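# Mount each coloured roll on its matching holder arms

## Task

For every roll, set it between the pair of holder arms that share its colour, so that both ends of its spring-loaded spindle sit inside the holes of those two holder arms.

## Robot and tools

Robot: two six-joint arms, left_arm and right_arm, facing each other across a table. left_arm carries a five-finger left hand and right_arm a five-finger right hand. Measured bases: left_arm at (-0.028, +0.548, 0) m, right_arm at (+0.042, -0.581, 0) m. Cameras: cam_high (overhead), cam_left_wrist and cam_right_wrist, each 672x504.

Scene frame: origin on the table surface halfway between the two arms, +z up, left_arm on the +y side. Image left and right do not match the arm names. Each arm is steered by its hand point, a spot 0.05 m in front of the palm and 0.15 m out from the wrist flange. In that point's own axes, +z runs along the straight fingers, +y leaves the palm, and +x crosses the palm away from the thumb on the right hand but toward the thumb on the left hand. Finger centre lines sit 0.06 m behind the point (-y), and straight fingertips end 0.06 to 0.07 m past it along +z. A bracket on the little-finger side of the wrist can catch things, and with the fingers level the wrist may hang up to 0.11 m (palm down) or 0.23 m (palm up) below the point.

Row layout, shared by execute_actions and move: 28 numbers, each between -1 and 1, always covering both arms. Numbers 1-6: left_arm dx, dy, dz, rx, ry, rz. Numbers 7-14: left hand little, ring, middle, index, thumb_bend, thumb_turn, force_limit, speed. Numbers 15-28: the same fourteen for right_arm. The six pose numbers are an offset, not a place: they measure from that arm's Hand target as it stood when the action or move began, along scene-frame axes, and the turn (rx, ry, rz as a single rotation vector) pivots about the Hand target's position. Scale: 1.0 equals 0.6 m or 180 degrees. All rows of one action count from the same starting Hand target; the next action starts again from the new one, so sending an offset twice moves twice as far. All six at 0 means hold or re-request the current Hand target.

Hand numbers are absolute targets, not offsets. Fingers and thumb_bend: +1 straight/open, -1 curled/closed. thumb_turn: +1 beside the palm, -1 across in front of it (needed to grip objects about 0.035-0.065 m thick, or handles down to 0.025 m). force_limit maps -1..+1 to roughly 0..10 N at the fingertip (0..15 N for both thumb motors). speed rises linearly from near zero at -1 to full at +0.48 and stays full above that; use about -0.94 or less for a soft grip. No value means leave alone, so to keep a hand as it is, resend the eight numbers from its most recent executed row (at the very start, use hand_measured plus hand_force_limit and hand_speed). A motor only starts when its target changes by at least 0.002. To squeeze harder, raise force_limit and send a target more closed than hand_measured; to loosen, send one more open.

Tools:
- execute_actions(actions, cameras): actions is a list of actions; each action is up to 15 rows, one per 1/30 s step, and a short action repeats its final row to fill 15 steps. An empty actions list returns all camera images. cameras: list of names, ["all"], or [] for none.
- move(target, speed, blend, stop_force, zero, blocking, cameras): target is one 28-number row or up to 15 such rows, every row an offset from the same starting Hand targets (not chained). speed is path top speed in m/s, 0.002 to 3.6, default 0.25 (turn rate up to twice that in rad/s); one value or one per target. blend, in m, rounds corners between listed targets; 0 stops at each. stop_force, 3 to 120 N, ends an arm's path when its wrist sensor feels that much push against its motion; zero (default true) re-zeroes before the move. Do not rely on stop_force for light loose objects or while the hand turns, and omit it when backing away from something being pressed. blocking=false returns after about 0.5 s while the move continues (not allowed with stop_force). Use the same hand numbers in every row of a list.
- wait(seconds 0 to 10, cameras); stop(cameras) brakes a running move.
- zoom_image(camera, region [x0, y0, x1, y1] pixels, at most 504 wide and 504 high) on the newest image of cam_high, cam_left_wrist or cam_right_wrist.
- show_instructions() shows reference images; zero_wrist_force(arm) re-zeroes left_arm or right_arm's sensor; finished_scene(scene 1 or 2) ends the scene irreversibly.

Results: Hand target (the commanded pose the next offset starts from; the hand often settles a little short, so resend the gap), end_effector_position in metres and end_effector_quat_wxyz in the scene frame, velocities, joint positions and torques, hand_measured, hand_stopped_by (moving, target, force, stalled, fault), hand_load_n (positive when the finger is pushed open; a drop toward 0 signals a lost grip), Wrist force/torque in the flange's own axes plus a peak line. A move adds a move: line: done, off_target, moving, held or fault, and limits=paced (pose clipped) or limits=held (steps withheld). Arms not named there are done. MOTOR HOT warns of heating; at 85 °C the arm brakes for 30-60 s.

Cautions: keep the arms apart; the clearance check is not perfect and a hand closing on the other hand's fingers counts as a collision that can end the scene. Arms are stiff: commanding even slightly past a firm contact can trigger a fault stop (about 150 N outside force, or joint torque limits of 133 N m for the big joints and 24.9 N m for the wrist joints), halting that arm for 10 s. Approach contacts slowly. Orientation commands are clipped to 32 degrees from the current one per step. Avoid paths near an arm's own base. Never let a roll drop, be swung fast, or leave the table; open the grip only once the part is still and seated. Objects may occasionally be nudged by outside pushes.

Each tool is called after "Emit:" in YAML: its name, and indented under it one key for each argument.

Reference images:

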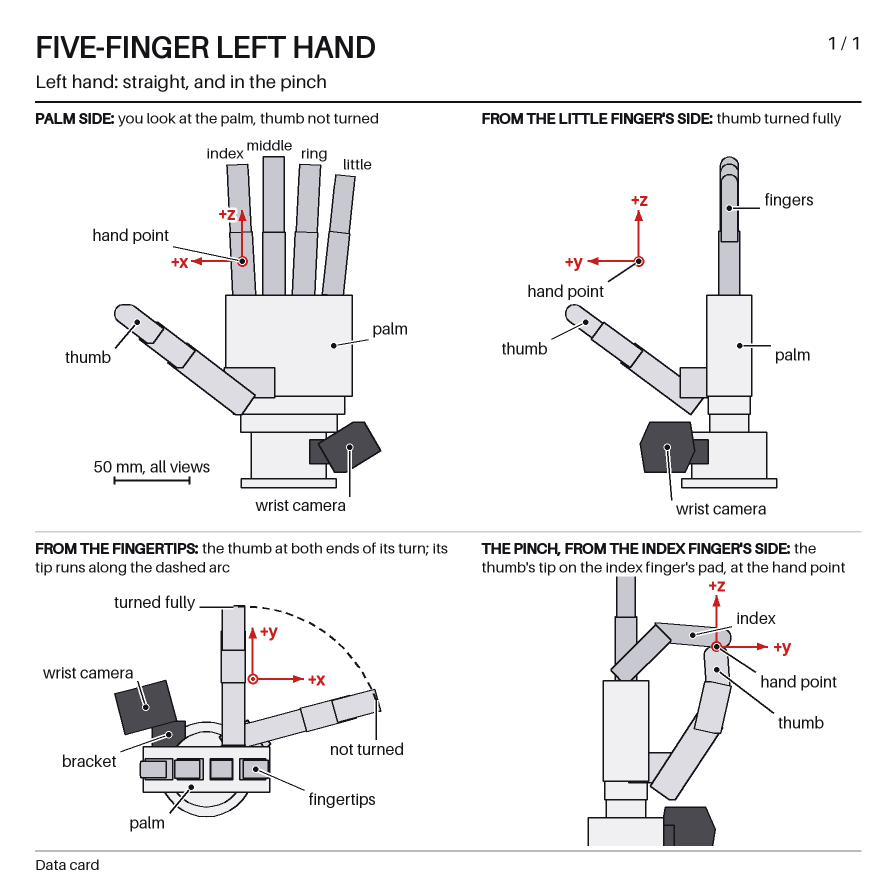

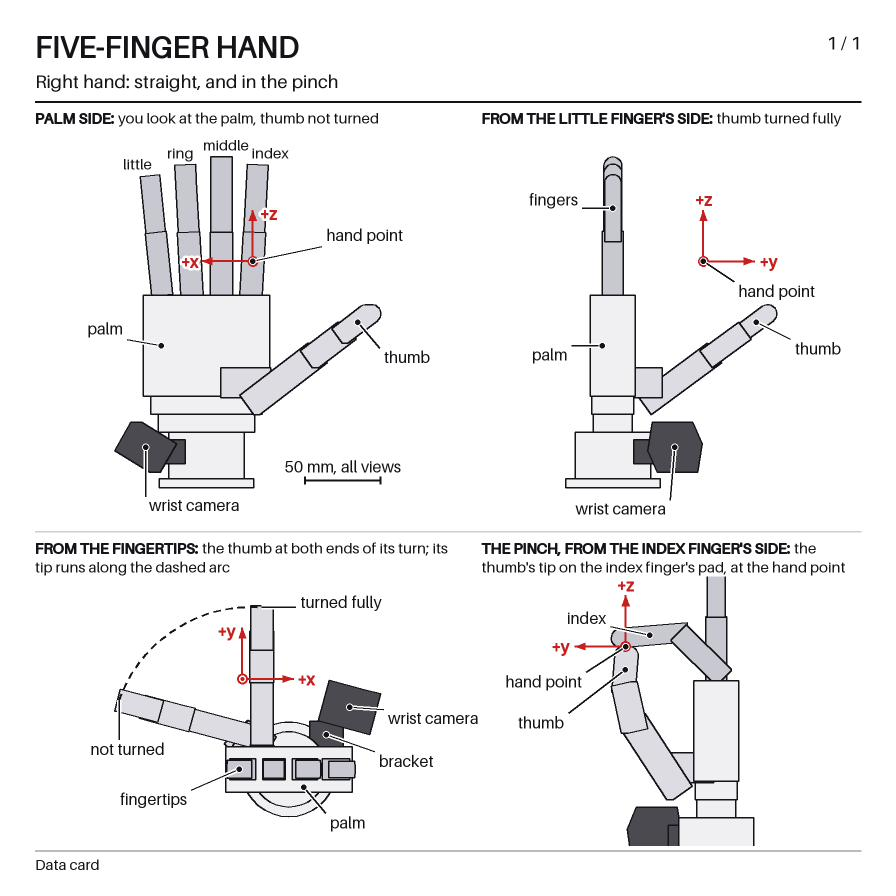

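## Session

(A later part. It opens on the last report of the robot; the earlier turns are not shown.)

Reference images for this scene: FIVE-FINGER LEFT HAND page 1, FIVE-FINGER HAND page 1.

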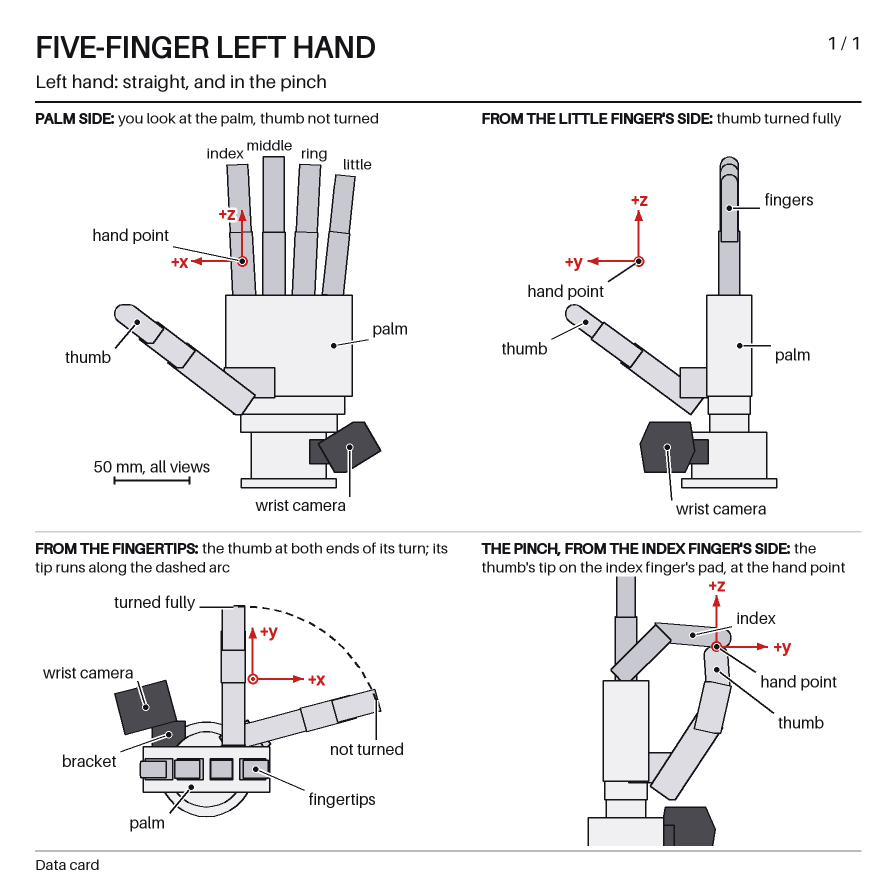

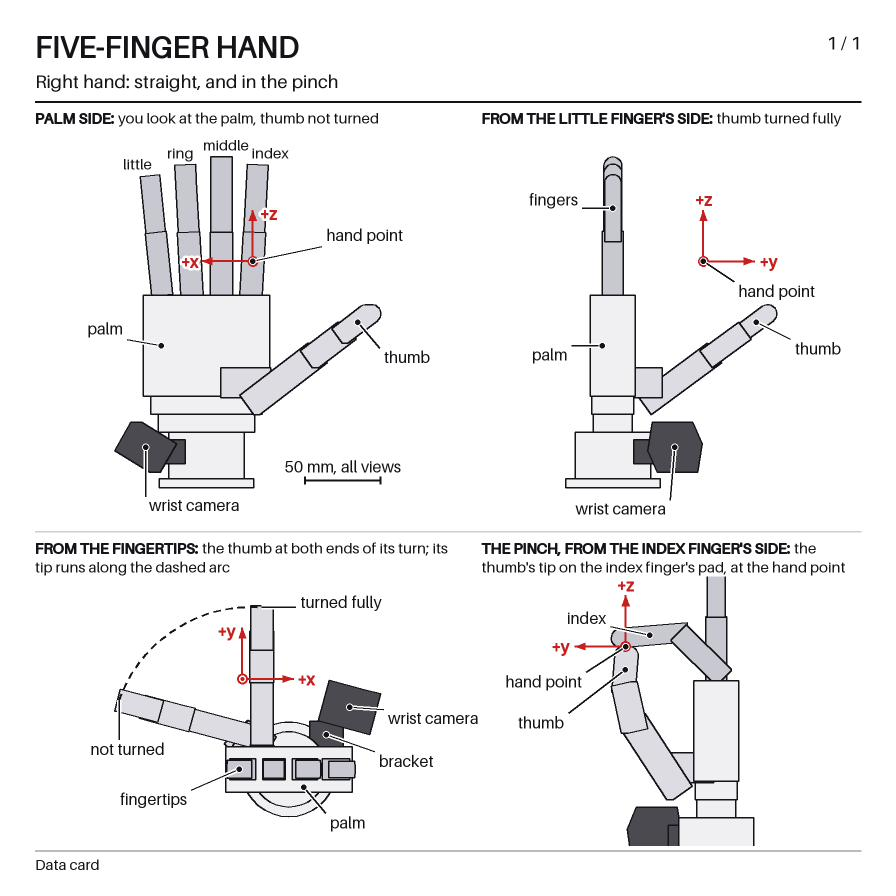

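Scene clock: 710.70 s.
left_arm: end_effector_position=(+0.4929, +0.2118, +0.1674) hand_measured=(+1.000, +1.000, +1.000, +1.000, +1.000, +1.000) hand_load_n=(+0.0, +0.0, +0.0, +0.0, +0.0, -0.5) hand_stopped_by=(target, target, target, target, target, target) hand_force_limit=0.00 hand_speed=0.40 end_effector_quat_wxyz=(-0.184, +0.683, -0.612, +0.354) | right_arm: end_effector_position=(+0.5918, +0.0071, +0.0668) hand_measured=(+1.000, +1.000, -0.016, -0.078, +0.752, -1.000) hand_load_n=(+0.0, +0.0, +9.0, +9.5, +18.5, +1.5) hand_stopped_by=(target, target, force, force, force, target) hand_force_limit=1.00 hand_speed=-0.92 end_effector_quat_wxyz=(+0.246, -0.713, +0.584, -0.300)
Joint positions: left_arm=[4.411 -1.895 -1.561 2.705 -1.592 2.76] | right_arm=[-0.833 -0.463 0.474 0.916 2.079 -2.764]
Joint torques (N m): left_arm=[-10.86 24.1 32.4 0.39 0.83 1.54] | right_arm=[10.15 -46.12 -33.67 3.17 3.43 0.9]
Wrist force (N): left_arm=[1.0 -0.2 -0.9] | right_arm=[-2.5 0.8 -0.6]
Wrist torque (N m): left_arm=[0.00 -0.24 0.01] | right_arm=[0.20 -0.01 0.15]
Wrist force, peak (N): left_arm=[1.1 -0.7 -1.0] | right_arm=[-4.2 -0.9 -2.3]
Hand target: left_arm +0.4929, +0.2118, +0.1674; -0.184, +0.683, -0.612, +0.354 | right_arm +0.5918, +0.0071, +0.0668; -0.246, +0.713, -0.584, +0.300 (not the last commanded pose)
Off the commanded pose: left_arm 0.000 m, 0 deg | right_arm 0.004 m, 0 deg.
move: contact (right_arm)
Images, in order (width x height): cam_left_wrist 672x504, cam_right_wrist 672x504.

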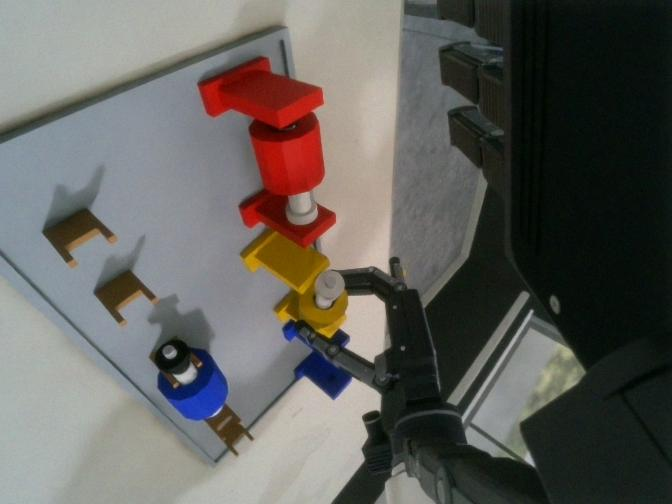

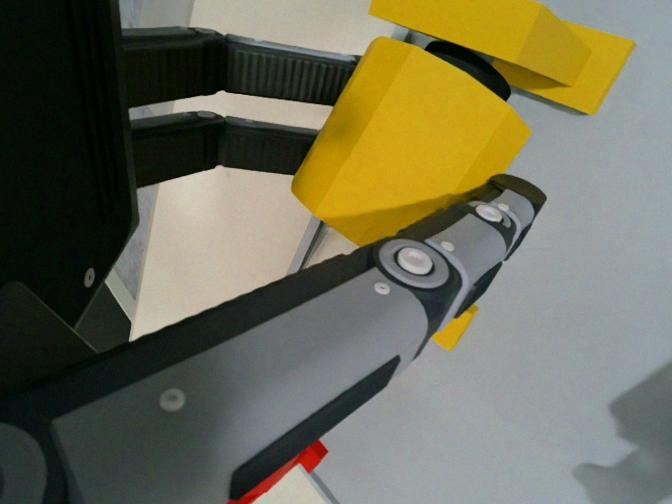

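Emit:
move:
  target: [0,0,0,0,0,0,1,1,1,1,1,1,0,0.4,-0.0007,0.0002,0,0,0,0.0028,1,1,-0.65,-0.65,-0.3,-1,1.0,-0.92]
  speed: 0.01
  cameras: ["cam_left_wrist"]

Emit:
zoom_image:
  camera: "cam_left_wrist"
  region: [290, 250, 370, 310]

Emit:
move:
  target: [0.026,-0.0813,-0.0873,0.0786,-0.0346,-0.2623,-1,-1,-1,1,-0.8,1,0,0.4,0,0,0,0,0,0,1,1,-0.65,-0.65,-0.3,-1,1.0,-0.92]
  speed: 0.12
  cameras: ["cam_high", "cam_right_wrist"]

Emit:
zoom_image:
  camera: "cam_high"
  region: [310, 345, 380, 415]

Scene clock: 713.20 s.
left_arm: end_effector_position=(+0.4929, +0.2118, +0.1674) hand_measured=(+1.000, +1.000, +1.000, +1.000, +1.000, +1.000) hand_load_n=(+0.0, +0.0, +0.0, +0.0, +0.0, +0.0) hand_stopped_by=(target, target, target, target, target, target) hand_force_limit=0.00 hand_speed=0.40 end_effector_quat_wxyz=(-0.184, +0.683, -0.612, +0.354) | right_arm: end_effector_position=(+0.5914, +0.0072, +0.0668) hand_measured=(+1.000, +1.000, -0.016, -0.078, +0.752, -1.000) hand_load_n=(+0.0, +0.0, +9.0, +10.0, +18.5, +1.5) hand_stopped_by=(target, target, force, force, force, target) hand_force_limit=1.00 hand_speed=-0.92 end_effector_quat_wxyz=(+0.248, -0.715, +0.581, -0.299)
Joint positions: left_arm=[4.411 -1.895 -1.561 2.705 -1.592 2.76] | right_arm=[-0.834 -0.469 0.485 0.907 2.073 -2.772]
Joint torques (N m): left_arm=[-10.13 22.45 32.19 0.58 0.94 1.54] | right_arm=[-9.61 -62.01 -5.61 -0.04 -1.15 -1.91]
Wrist force (N): left_arm=[1.1 -0.2 -0.9] | right_arm=[-2.0 0.6 -0.5]
Wrist torque (N m): left_arm=[0.01 -0.25 0.01] | right_arm=[0.19 0.00 0.15]
Wrist force, peak (N): left_arm=[1.2 -0.5 -1.2] | right_arm=[-2.8 1.4 -0.7]
Hand target: left_arm +0.4929, +0.2118, +0.1674; -0.184, +0.683, -0.612, +0.354 | right_arm +0.5914, +0.0072, +0.0668; -0.248, +0.715, -0.581, +0.299
Off the commanded pose: left_arm 0.000 m, 0 deg | right_arm 0.000 m, 0 deg.
move: done
Images, in order (width x height): cam_left_wrist 672x504.

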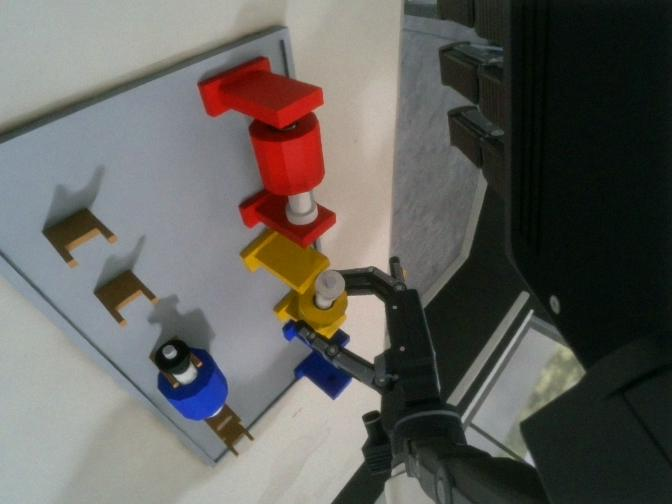

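Scaled by 6.300 from the camera's 672x504 image, which has a finer 960x720 frame.

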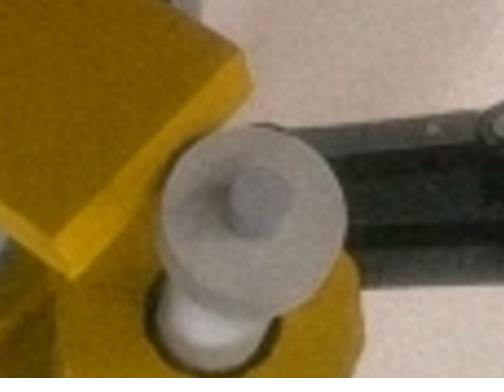

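Scene clock: 717.37 s.
left_arm: end_effector_position=(+0.5085, +0.1630, +0.1150) hand_measured=(-1.000, -1.000, -1.000, +1.000, -0.800, +1.000) hand_load_n=(+0.0, +0.0, +0.0, +0.0, +0.5, +0.0) hand_stopped_by=(target, target, target, target, target, target) hand_force_limit=0.00 hand_speed=0.40 end_effector_quat_wxyz=(-0.139, +0.335, -0.861, +0.357) | right_arm: end_effector_position=(+0.5914, +0.0072, +0.0668) hand_measured=(+1.000, +1.000, -0.016, -0.078, +0.752, -1.000) hand_load_n=(+0.0, +0.0, +8.5, +9.5, +18.5, +1.5) hand_stopped_by=(target, target, force, force, force, target) hand_force_limit=1.00 hand_speed=-0.92 end_effector_quat_wxyz=(+0.248, -0.715, +0.581, -0.299)
Joint positions: left_arm=[4.427 -2.13 -1.334 2.596 -1.183 3.561] | right_arm=[-0.834 -0.469 0.486 0.906 2.073 -2.772]
Joint torques (N m): left_arm=[-10.84 29.06 32.66 -3.06 1.63 2.42] | right_arm=[-11.6 -62.52 -5.58 -0.37 -1 -1.76]
Wrist force (N): left_arm=[1.1 -0.3 -0.7] | right_arm=[-2.1 0.9 -0.7]
Wrist torque (N m): left_arm=[0.02 -0.26 -0.18] | right_arm=[0.26 0.01 0.16]
Wrist force, peak (N): left_arm=[1.3 -0.3 -1.3] | right_arm=[-2.5 1.0 -0.6]
Hand target: left_arm +0.5085, +0.1630, +0.1150; +0.139, -0.335, +0.861, -0.357 | right_arm +0.5914, +0.0072, +0.0668; -0.248, +0.715, -0.581, +0.299
Off the commanded pose: left_arm 0.000 m, 0 deg | right_arm 0.000 m, 0 deg.
move: done
Images, in order (width x height): cam_high 672x504, cam_right_wrist 672x504.

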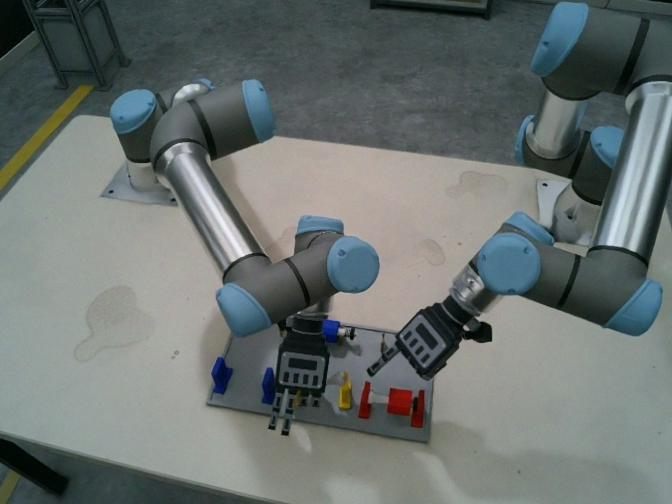

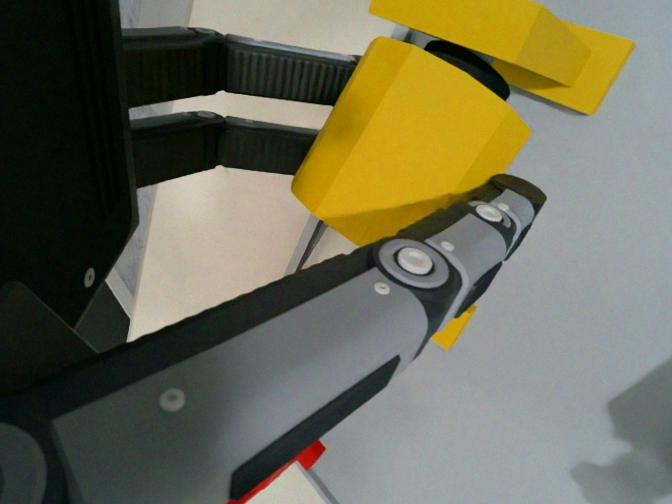

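Scaled by 7.200 from the camera's 672x504 image, which has a finer 960x720 frame.

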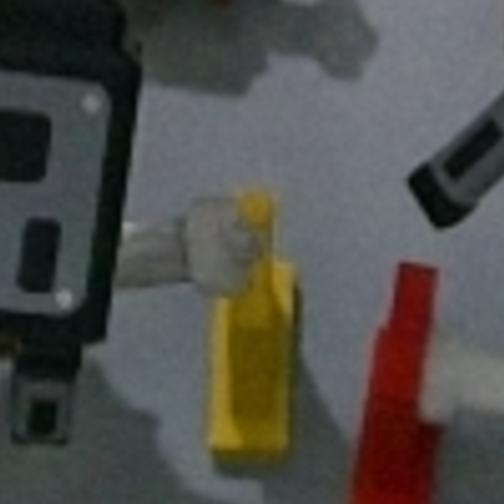

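Emit:
move:
  target: [0.0085,-0.031,-0.0285,0,0,0,-1,-1,-1,1,-0.8,1,0,0.4,-0.0015,0.0005,0,0,0,0.0056,1,1,-0.65,-0.65,-0.3,-1,1.0,-0.92]
  speed: 0.05
  cameras: ["cam_high", "cam_right_wrist"]

Emit:
zoom_image:
  camera: "cam_high"
  region: [310, 345, 380, 415]

Scene clock: 719.53 s.
left_arm: end_effector_position=(+0.5136, +0.1445, +0.0980) hand_measured=(-1.000, -1.000, -1.000, +1.000, -0.800, +1.000) hand_load_n=(+0.5, +0.0, +0.0, -0.5, +0.0, +0.0) hand_stopped_by=(target, target, target, target, target, target) hand_force_limit=0.00 hand_speed=0.40 end_effector_quat_wxyz=(-0.139, +0.335, -0.861, +0.357) | right_arm: end_effector_position=(+0.5905, +0.0075, +0.0668) hand_measured=(+1.000, +1.000, -0.016, -0.078, +0.752, -1.000) hand_load_n=(+0.0, +0.0, +9.0, +10.0, +18.5, +1.5) hand_stopped_by=(target, target, force, force, force, target) hand_force_limit=1.00 hand_speed=-0.92 end_effector_quat_wxyz=(+0.250, -0.721, +0.575, -0.297)
Joint positions: left_arm=[4.396 -2.174 -1.306 2.622 -1.203 3.536] | right_arm=[-0.835 -0.482 0.508 0.888 2.061 -2.79]
Joint torques (N m): left_arm=[-11.52 28.96 33.2 0.81 -0.99 -2.37] | right_arm=[-10.12 -63.33 -4.94 -0.59 -1.41 -1.74]
Wrist force (N): left_arm=[0.9 -0.1 -0.8] | right_arm=[-1.2 1.1 -0.2]
Wrist torque (N m): left_arm=[0.04 -0.23 -0.03] | right_arm=[0.24 0.05 0.10]
Wrist force, peak (N): left_arm=[1.1 -0.2 -1.1] | right_arm=[-2.4 0.7 -0.8]
Hand target: left_arm +0.5136, +0.1444, +0.0979; +0.139, -0.335, +0.861, -0.357 | right_arm +0.5905, +0.0075, +0.0668; -0.250, +0.721, -0.575, +0.297
Off the commanded pose: left_arm 0.000 m, 0 deg | right_arm 0.000 m, 0 deg.
move: done
Images, in order (width x height): cam_high 672x504, cam_right_wrist 672x504.

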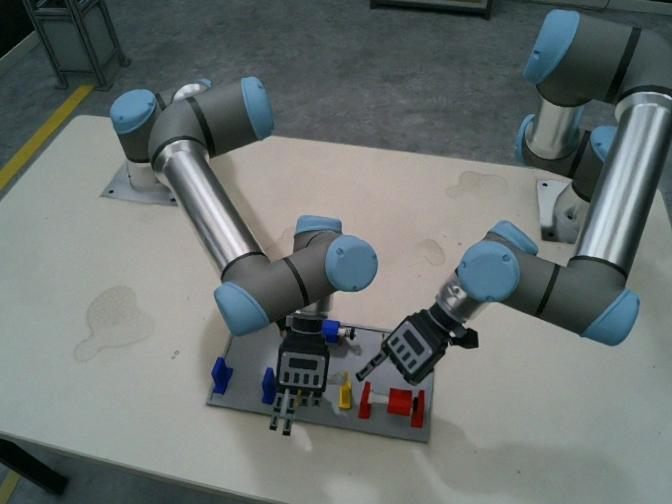

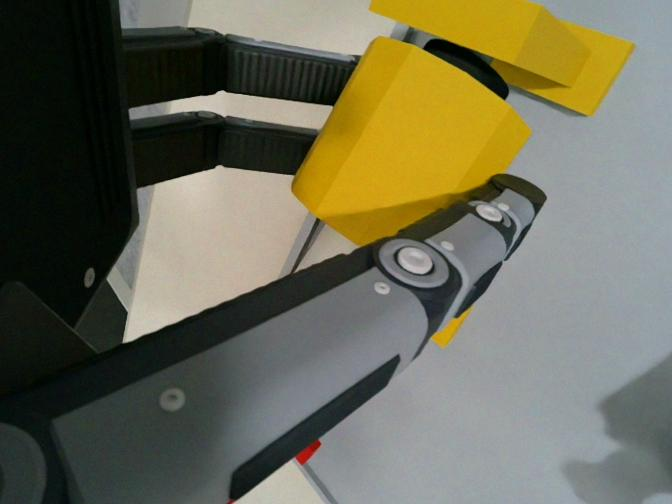

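Scaled by 7.200 from the camera's 672x504 image, which has a finer 960x720 frame.

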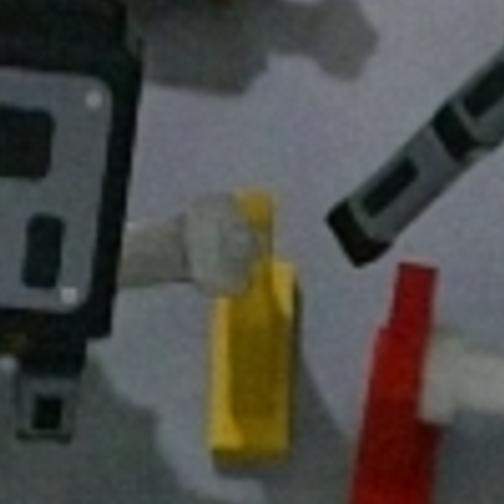

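Emit:
move:
  target: [0.0027,-0.0205,-0.0082,0,0,0,-1,-1,-1,1,-0.8,1,0,0.4,0,0,0,0,0,0,1,1,-0.65,-0.65,-0.3,-1,1.0,-0.92]
  speed: 0.03
  stop_force: 3
  cameras: ["cam_high"]

Emit:
zoom_image:
  camera: "cam_high"
  region: [325, 355, 375, 405]

Scene clock: 721.67 s.
left_arm: end_effector_position=(+0.5152, +0.1321, +0.0930) hand_measured=(-1.000, -1.000, -1.000, +1.000, -0.800, +1.000) hand_load_n=(+0.0, +0.5, +0.0, +0.0, +0.0, -0.5) hand_stopped_by=(target, target, target, target, target, target) hand_force_limit=0.00 hand_speed=0.40 end_effector_quat_wxyz=(-0.139, +0.335, -0.861, +0.357) | right_arm: end_effector_position=(+0.5905, +0.0075, +0.0668) hand_measured=(+1.000, +1.000, -0.016, -0.078, +0.752, -1.000) hand_load_n=(-0.5, +0.0, +9.0, +10.0, +18.5, +1.0) hand_stopped_by=(target, target, force, force, force, target) hand_force_limit=1.00 hand_speed=-0.92 end_effector_quat_wxyz=(+0.250, -0.721, +0.575, -0.297)
Joint positions: left_arm=[4.375 -2.195 -1.283 2.626 -1.217 3.519] | right_arm=[-0.835 -0.482 0.508 0.888 2.061 -2.79]
Joint torques (N m): left_arm=[-11.98 30.57 32.17 0.88 -1.06 -2.48] | right_arm=[-9.98 -62.17 -5.13 -0.27 -1.2 -1.51]
Wrist force (N): left_arm=[0.9 -0.2 -1.0] | right_arm=[-0.9 1.1 -0.3]
Wrist torque (N m): left_arm=[0.03 -0.25 -0.03] | right_arm=[0.26 0.00 0.12]
Wrist force, peak (N): left_arm=[1.2 -0.4 -0.9] | right_arm=[-1.0 1.3 -0.3]
Hand target: left_arm +0.5152, +0.1321, +0.0930; +0.139, -0.335, +0.861, -0.357 | right_arm +0.5905, +0.0075, +0.0668; -0.250, +0.721, -0.575, +0.297
Off the commanded pose: left_arm 0.000 m, 0 deg | right_arm 0.000 m, 0 deg.
move: done
Images, in order (width x height): cam_high 672x504.

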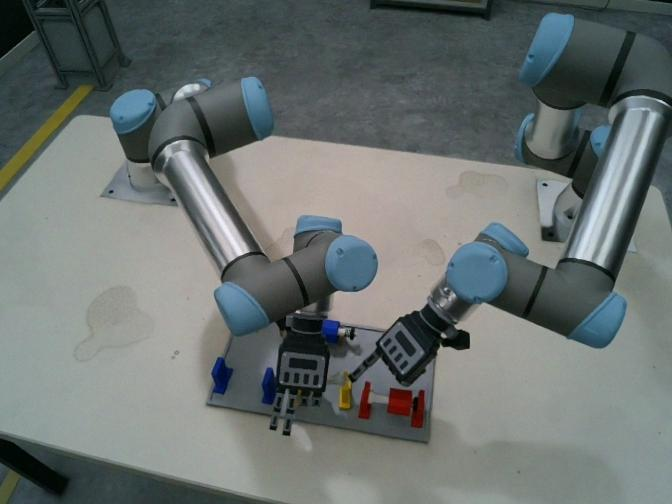

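Scaled by 10.080 from the camera's 672x504 image, which has a finer 960x720 frame.

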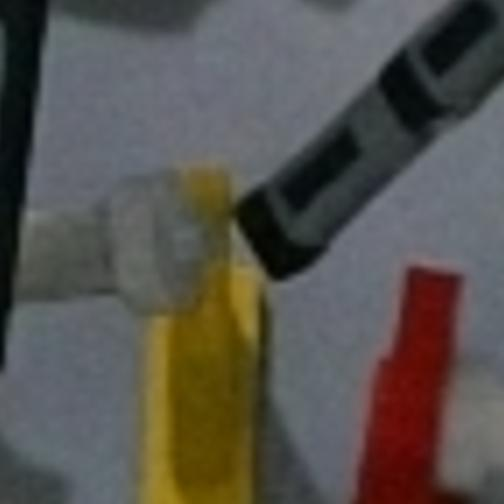

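Emit:
wait:
  seconds: 0.05
  cameras: ["cam_left_wrist"]

Scene clock: 722.13 s.
left_arm: end_effector_position=(+0.5152, +0.1321, +0.0930) hand_measured=(-1.000, -1.000, -1.000, +1.000, -0.800, +1.000) hand_load_n=(+0.0, +0.0, +0.0, +0.0, +0.0, +0.0) hand_stopped_by=(target, target, target, target, target, target) hand_force_limit=0.00 hand_speed=0.40 end_effector_quat_wxyz=(-0.139, +0.335, -0.861, +0.357) | right_arm: end_effector_position=(+0.5905, +0.0075, +0.0668) hand_measured=(+1.000, +1.000, -0.016, -0.078, +0.752, -1.000) hand_load_n=(+0.0, +0.0, +9.0, +10.0, +18.5, +1.5) hand_stopped_by=(target, target, force, force, force, target) hand_force_limit=1.00 hand_speed=-0.92 end_effector_quat_wxyz=(+0.250, -0.721, +0.575, -0.297)
Joint positions: left_arm=[4.375 -2.195 -1.283 2.626 -1.217 3.519] | right_arm=[-0.835 -0.482 0.508 0.888 2.061 -2.79]
Joint torques (N m): left_arm=[-11.59 31.41 32.53 0.67 -1.08 -2.62] | right_arm=[-10.74 -61.97 -5.48 -0.34 -1.35 -1.55]
Wrist force (N): left_arm=[1.0 -0.3 -1.0] | right_arm=[-1.0 1.2 -0.1]
Wrist torque (N m): left_arm=[0.02 -0.25 -0.03] | right_arm=[0.26 0.01 0.12]
Wrist force, peak (N): left_arm=[1.3 -0.3 -0.9] | right_arm=[-0.9 1.3 -0.2]
Hand target: left_arm +0.5152, +0.1321, +0.0930; +0.139, -0.335, +0.861, -0.357 | right_arm +0.5905, +0.0075, +0.0668; -0.250, +0.721, -0.575, +0.297
Off the commanded pose: left_arm 0.000 m, 0 deg | right_arm 0.000 m, 0 deg.
wait: 0.07 s; at rest from the start
Images, in order (width x height): cam_left_wrist 672x504.

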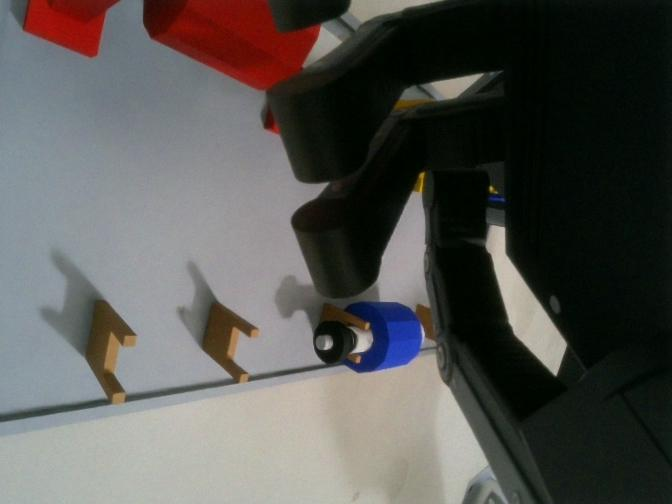

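Emit:
move:
  target:
    - [-0.0033,0,-0.0010,0,0,0,-1,-1,-1,1,-0.8,1,0,0.4,0,0,0,0,0,0,1,1,-0.65,-0.65,-0.3,-1,1.0,-0.92]
    - [-0.0013,-0.0154,-0.0072,0,0,0,-1,-1,-1,1,-0.8,1,0,0.4,0,0,0,0,0,0,1,1,-0.65,-0.65,-0.3,-1,1.0,-0.92]
  speed: 0.015
  stop_force: 3
  cameras: ["cam_high"]

Emit:
zoom_image:
  camera: "cam_high"
  region: [325, 355, 375, 405]

Scene clock: 725.23 s.
left_arm: end_effector_position=(+0.5142, +0.1246, +0.0894) hand_measured=(-1.000, -1.000, -1.000, +1.000, -0.800, +1.000) hand_load_n=(+0.0, +0.0, +0.0, -1.0, +0.0, +0.0) hand_stopped_by=(target, target, target, target, target, target) hand_force_limit=0.00 hand_speed=0.40 end_effector_quat_wxyz=(-0.139, +0.335, -0.861, +0.357) | right_arm: end_effector_position=(+0.5905, +0.0075, +0.0668) hand_measured=(+1.000, +1.000, -0.016, -0.078, +0.752, -1.000) hand_load_n=(+0.0, +0.0, +9.5, +10.5, +18.0, +2.0) hand_stopped_by=(target, target, force, force, force, target) hand_force_limit=1.00 hand_speed=-0.92 end_effector_quat_wxyz=(+0.250, -0.721, +0.575, -0.297)
Joint positions: left_arm=[4.361 -2.205 -1.276 2.632 -1.226 3.508] | right_arm=[-0.835 -0.482 0.508 0.888 2.061 -2.79]
Joint torques (N m): left_arm=[11.61 52.51 5.81 -2.17 1.55 2.59] | right_arm=[-5.15 -60.23 -6.43 1.42 -1 -1.55]
Wrist force (N): left_arm=[0.8 0.5 -3.1] | right_arm=[-1.5 -0.9 0.6]
Wrist torque (N m): left_arm=[0.13 -0.23 -0.13] | right_arm=[0.16 0.04 0.12]
Wrist force, peak (N): left_arm=[-0.2 1.0 -5.8] | right_arm=[-1.6 -1.0 0.5]
Hand target: left_arm +0.5142, +0.1246, +0.0894; +0.139, -0.335, +0.861, -0.357 (not the last commanded pose) | right_arm +0.5905, +0.0075, +0.0668; -0.250, +0.721, -0.575, +0.297
Off the commanded pose: left_arm 0.002 m, 0 deg | right_arm 0.000 m, 0 deg.
move: contact (left_arm); path passed 1 of 2 targets
Images, in order (width x height): cam_high 672x504.

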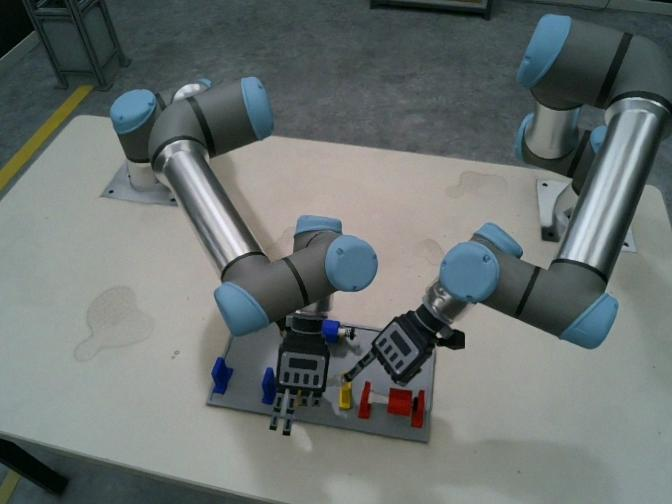

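Scaled by 10.080 from the camera's 672x504 image, which has a finer 960x720 frame.

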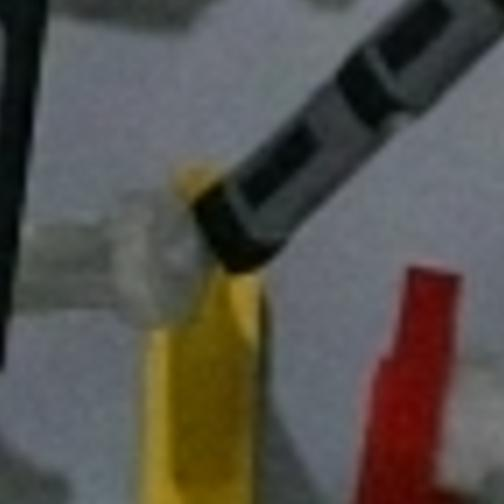

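Emit:
move:
  target:
    - [-0.005,0.028,0.012,0,0,0,-1,-1,-1,1,-0.8,1,0,0.4,0,0,0,0,0,0,1,1,-0.65,-0.65,-0.3,-1,1.0,-0.92]
    - [0.0383,0.06,0.0175,0,0,-0.125,-1,-1,-1,1,-0.8,1,0,0.4,0,0,0,0,0,0,1,1,-0.65,-0.65,-0.3,-1,1.0,-0.92]
  speed: 0.06
  cameras: ["cam_high"]

Emit:
zoom_image:
  camera: "cam_high"
  region: [320, 345, 380, 405]

Scene clock: 731.87 s.
left_arm: end_effector_position=(+0.5372, +0.1606, +0.0999) hand_measured=(-1.000, -1.000, -1.000, +1.000, -0.800, +1.000) hand_load_n=(+0.5, +0.0, +0.0, -0.5, +0.0, +0.0) hand_stopped_by=(target, target, target, target, target, target) hand_force_limit=0.00 hand_speed=0.40 end_effector_quat_wxyz=(-0.067, +0.161, -0.909, +0.378) | right_arm: end_effector_position=(+0.5905, +0.0075, +0.0668) hand_measured=(+1.000, +1.000, -0.016, -0.078, +0.752, -1.000) hand_load_n=(+0.0, +0.0, +9.5, +9.5, +18.5, +1.5) hand_stopped_by=(target, target, force, force, force, target) hand_force_limit=1.00 hand_speed=-0.92 end_effector_quat_wxyz=(+0.250, -0.721, +0.575, -0.297)
Joint positions: left_arm=[4.486 -2.344 -1.058 2.318 -0.925 3.991] | right_arm=[-0.835 -0.482 0.508 0.888 2.061 -2.79]
Joint torques (N m): left_arm=[12.51 36.33 32.5 -3.62 2.04 2.61] | right_arm=[11.66 -53.93 -14.55 -0.08 2.31 -0.71]
Wrist force (N): left_arm=[0.7 -0.9 -1.0] | right_arm=[-1.0 1.5 -0.1]
Wrist torque (N m): left_arm=[-0.06 -0.26 -0.11] | right_arm=[0.22 0.02 0.13]
Wrist force, peak (N): left_arm=[0.9 0.2 -3.4] | right_arm=[-1.1 2.2 -0.1]
Hand target: left_arm +0.5372, +0.1606, +0.0999; +0.067, -0.161, +0.909, -0.378 | right_arm +0.5905, +0.0075, +0.0668; -0.250, +0.721, -0.575, +0.297
Off the commanded pose: left_arm 0.000 m, 0 deg | right_arm 0.000 m, 0 deg.
move: done
Images, in order (width x height): cam_high 672x504.

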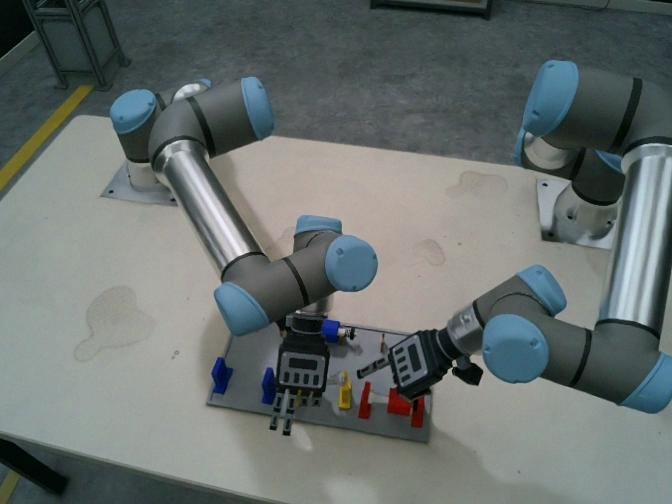

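Scaled by 8.400 from the camera's 672x504 image, which has a finer 960x720 frame.

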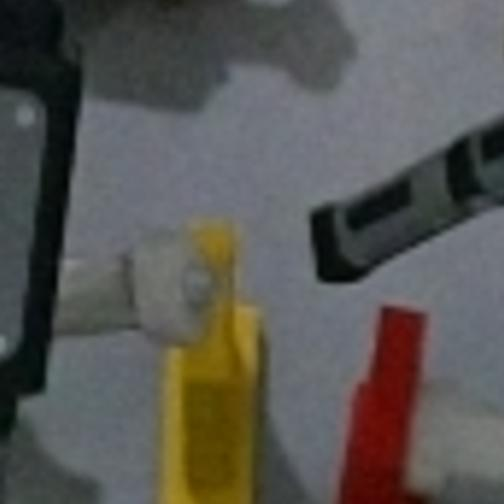

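Emit:
move:
  target: [0.0027,-0.0217,-0.0125,0,0,0,-1,-1,-1,1,-0.8,1,0,0.4,0,0,0,0,0,0,1,1,-0.65,-0.65,-0.3,-1,1.0,-0.92]
  speed: 0.03
  stop_force: 3
  cameras: ["cam_high"]

Emit:
zoom_image:
  camera: "cam_high"
  region: [320, 345, 380, 405]

Scene clock: 733.80 s.
left_arm: end_effector_position=(+0.5388, +0.1476, +0.0924) hand_measured=(-1.000, -1.000, -1.000, +1.000, -0.800, +1.000) hand_load_n=(+0.5, +0.0, +0.0, +0.0, +0.0, -0.5) hand_stopped_by=(target, target, target, target, target, target) hand_force_limit=0.00 hand_speed=0.40 end_effector_quat_wxyz=(-0.067, +0.161, -0.909, +0.378) | right_arm: end_effector_position=(+0.5905, +0.0075, +0.0668) hand_measured=(+1.000, +1.000, -0.016, -0.078, +0.752, -1.000) hand_load_n=(+0.0, +0.0, +9.0, +10.0, +18.5, +1.5) hand_stopped_by=(target, target, force, force, force, target) hand_force_limit=1.00 hand_speed=-0.92 end_effector_quat_wxyz=(+0.250, -0.721, +0.575, -0.297)
Joint positions: left_arm=[4.465 -2.366 -1.036 2.331 -0.935 3.968] | right_arm=[-0.835 -0.482 0.508 0.888 2.061 -2.79]
Joint torques (N m): left_arm=[-11.86 36.98 32.2 0.2 -0.72 -2.38] | right_arm=[9.33 -53.19 -16.11 -0.15 2.62 -0.46]
Wrist force (N): left_arm=[0.8 -0.7 -1.2] | right_arm=[-0.8 1.7 0.0]
Wrist torque (N m): left_arm=[-0.01 -0.27 0.03] | right_arm=[0.24 -0.02 0.14]
Wrist force, peak (N): left_arm=[0.8 -1.2 -1.4] | right_arm=[-1.1 2.2 0.0]
Hand target: left_arm +0.5388, +0.1476, +0.0924; +0.067, -0.161, +0.909, -0.378 | right_arm +0.5905, +0.0075, +0.0668; -0.250, +0.721, -0.575, +0.297
Off the commanded pose: left_arm 0.000 m, 0 deg | right_arm 0.000 m, 0 deg.
move: done
Images, in order (width x height): cam_high 672x504.

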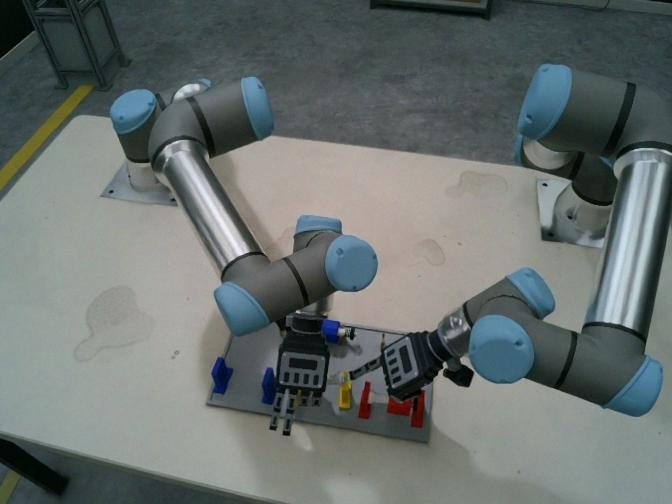

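Scaled by 8.400 from the camera's 672x504 image, which has a finer 960x720 frame.

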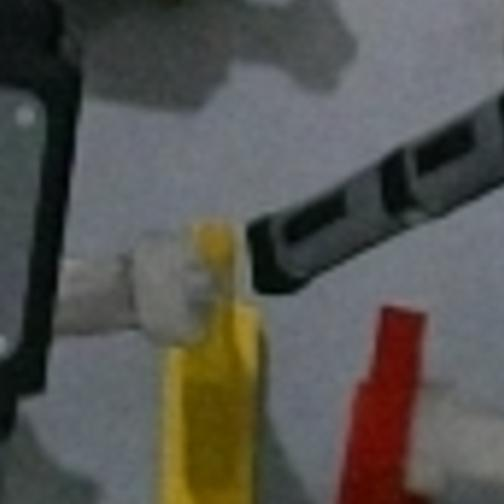

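Emit:
move:
  target: [0.002,-0.0186,-0.0067,0,0,0,-1,-1,-1,1,-0.8,1,0,0.4,0,0,0,0,0,0,1,1,-0.65,-0.65,-0.3,-1,1.0,-0.92]
  speed: 0.015
  stop_force: 3
  cameras: ["cam_high"]

Emit:
zoom_image:
  camera: "cam_high"
  region: [320, 345, 380, 405]

Scene clock: 735.73 s.
left_arm: end_effector_position=(+0.5397, +0.1394, +0.0894) hand_measured=(-1.000, -1.000, -1.000, +1.000, -0.800, +1.000) hand_load_n=(+0.0, +0.0, +0.0, -1.5, +0.0, +0.0) hand_stopped_by=(target, target, target, target, target, target) hand_force_limit=0.00 hand_speed=0.40 end_effector_quat_wxyz=(-0.067, +0.161, -0.909, +0.378) | right_arm: end_effector_position=(+0.5905, +0.0075, +0.0668) hand_measured=(+1.000, +1.000, -0.016, -0.078, +0.752, -1.000) hand_load_n=(+0.0, +0.0, +9.0, +10.0, +18.5, +1.0) hand_stopped_by=(target, target, force, force, force, target) hand_force_limit=1.00 hand_speed=-0.92 end_effector_quat_wxyz=(+0.250, -0.721, +0.575, -0.297)
Joint positions: left_arm=[4.452 -2.378 -1.019 2.335 -0.941 3.954] | right_arm=[-0.835 -0.482 0.508 0.888 2.061 -2.79]
Joint torques (N m): left_arm=[10.33 57.1 5.86 -3.24 2.37 2.38] | right_arm=[10.83 -50.45 -16.78 -0.56 2.62 -0.17]
Wrist force (N): left_arm=[0.3 0.1 -4.8] | right_arm=[-0.2 1.7 0.2]
Wrist torque (N m): left_arm=[0.17 -0.29 -0.13] | right_arm=[0.24 0.00 0.11]
Wrist force, peak (N): left_arm=[0.1 0.4 -5.7] | right_arm=[-1.0 2.1 -0.3]
Hand target: left_arm +0.5397, +0.1394, +0.0894; +0.067, -0.161, +0.909, -0.378 (not the last commanded pose) | right_arm +0.5905, +0.0075, +0.0668; -0.250, +0.721, -0.575, +0.297
Off the commanded pose: left_arm 0.003 m, 0 deg | right_arm 0.000 m, 0 deg.
move: contact (left_arm)
Images, in order (width x height): cam_high 672x504.

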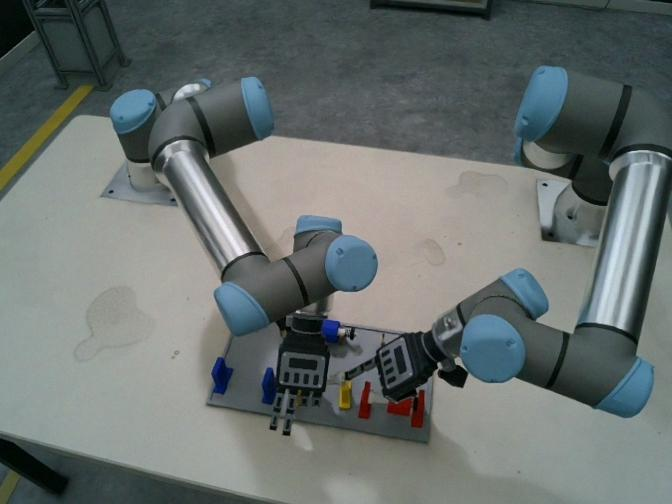

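Scaled by 8.400 from the camera's 672x504 image, which has a finer 960x720 frame.

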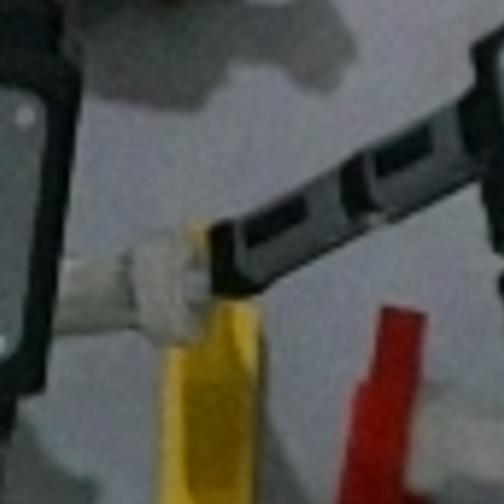

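Emit:
move:
  target: [0.0008,-0.0061,-0.0025,0,0,0,-1,-1,-1,1,-0.8,1,0,0.4,0,0,0,0,0,0,1,1,-0.65,-0.65,-0.3,-1,1.0,-0.92]
  speed: 0.015
  cameras: []

Emit:
move:
  target: [0.0008,-0.0061,-0.0025,0,0,0,-1,-1,-1,1,-0.8,1,0,0.4,0,0,0,0,0,0,1,1,-0.65,-0.65,-0.3,-1,1.0,-0.92]
  speed: 0.015
  cameras: ["cam_high", "cam_right_wrist"]

Emit:
zoom_image:
  camera: "cam_high"
  region: [320, 345, 380, 405]

Scene clock: 737.00 s.
left_arm: end_effector_position=(+0.5401, +0.1359, +0.0880) hand_measured=(-1.000, -1.000, -1.000, +1.000, -0.800, +1.000) hand_load_n=(+0.0, +0.0, +0.0, -2.0, +0.0, -0.5) hand_stopped_by=(target, target, target, target, target, target) hand_force_limit=0.00 hand_speed=0.40 end_effector_quat_wxyz=(-0.067, +0.161, -0.909, +0.378) | right_arm: end_effector_position=(+0.5905, +0.0075, +0.0667) hand_measured=(+1.000, +1.000, -0.016, -0.078, +0.752, -1.000) hand_load_n=(+0.0, +0.0, +9.0, +10.0, +18.5, +1.0) hand_stopped_by=(target, target, force, force, force, target) hand_force_limit=1.00 hand_speed=-0.92 end_effector_quat_wxyz=(+0.250, -0.721, +0.575, -0.297)
Joint positions: left_arm=[4.446 -2.384 -1.012 2.337 -0.944 3.948] | right_arm=[-0.835 -0.482 0.508 0.888 2.061 -2.79]
Joint torques (N m): left_arm=[-13.83 35.77 31.16 0.73 -0.33 -2.59] | right_arm=[10.34 -50.07 -21.13 -0.23 2.43 0.22]
Wrist force (N): left_arm=[-0.3 0.6 -7.2] | right_arm=[-0.1 2.0 0.3]
Wrist torque (N m): left_arm=[0.29 -0.28 -0.03] | right_arm=[0.28 0.01 0.12]
Wrist force, peak (N): left_arm=[-0.1 0.9 -7.2] | right_arm=[-0.3 2.1 0.2]
Hand target: left_arm +0.5402, +0.1358, +0.0879; +0.067, -0.161, +0.909, -0.378 | right_arm +0.5905, +0.0075, +0.0668; -0.250, +0.721, -0.575, +0.297
Off the commanded pose: left_arm 0.000 m, 0 deg | right_arm 0.000 m, 0 deg.
move: done
No camera images: "cameras" was empty.

Scene clock: 737.73 s.
left_arm: end_effector_position=(+0.5406, +0.1322, +0.0865) hand_measured=(-1.000, -1.000, -1.000, +1.000, -0.800, +1.000) hand_load_n=(+0.0, +0.0, +0.0, -3.5, +0.0, +0.0) hand_stopped_by=(target, target, target, target, target, target) hand_force_limit=0.00 hand_speed=0.40 end_effector_quat_wxyz=(-0.067, +0.161, -0.909, +0.378) | right_arm: end_effector_position=(+0.5905, +0.0075, +0.0667) hand_measured=(+1.000, +1.000, -0.016, -0.078, +0.752, -1.000) hand_load_n=(+0.0, +0.0, +9.5, +10.5, +18.0, +1.0) hand_stopped_by=(target, target, force, force, force, target) hand_force_limit=1.00 hand_speed=-0.92 end_effector_quat_wxyz=(+0.250, -0.721, +0.575, -0.297)
Joint positions: left_arm=[4.441 -2.39 -1.004 2.339 -0.947 3.942] | right_arm=[-0.835 -0.482 0.508 0.888 2.061 -2.79]
Joint torques (N m): left_arm=[-15.17 35.24 32.65 1.12 -0.04 -2.74] | right_arm=[10.57 -50.5 -19.2 -0.12 2.57 0.16]
Wrist force (N): left_arm=[-0.6 1.8 -9.7] | right_arm=[-0.3 3.7 2.6]
Wrist torque (N m): left_arm=[0.40 -0.29 -0.05] | right_arm=[0.35 -0.09 0.18]
Wrist force, peak (N): left_arm=[-0.6 1.8 -9.7] | right_arm=[-0.5 3.9 2.6]
Hand target: left_arm +0.5406, +0.1321, +0.0864; +0.067, -0.161, +0.909, -0.378 | right_arm +0.5905, +0.0075, +0.0668; -0.250, +0.721, -0.575, +0.297
Off the commanded pose: left_arm 0.000 m, 0 deg | right_arm 0.000 m, 0 deg.
move: done
Images, in order (width x height): cam_high 672x504, cam_right_wrist 672x504.

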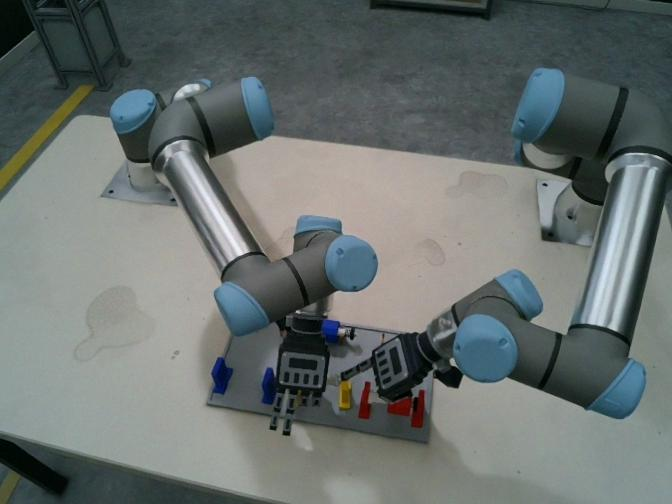

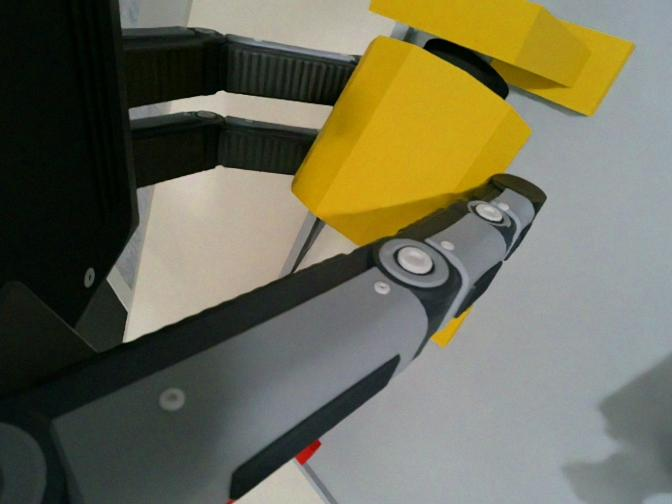

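Scaled by 8.400 from the camera's 672x504 image, which has a finer 960x720 frame.

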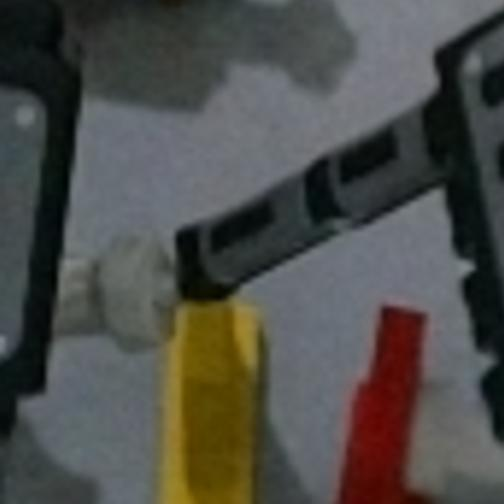

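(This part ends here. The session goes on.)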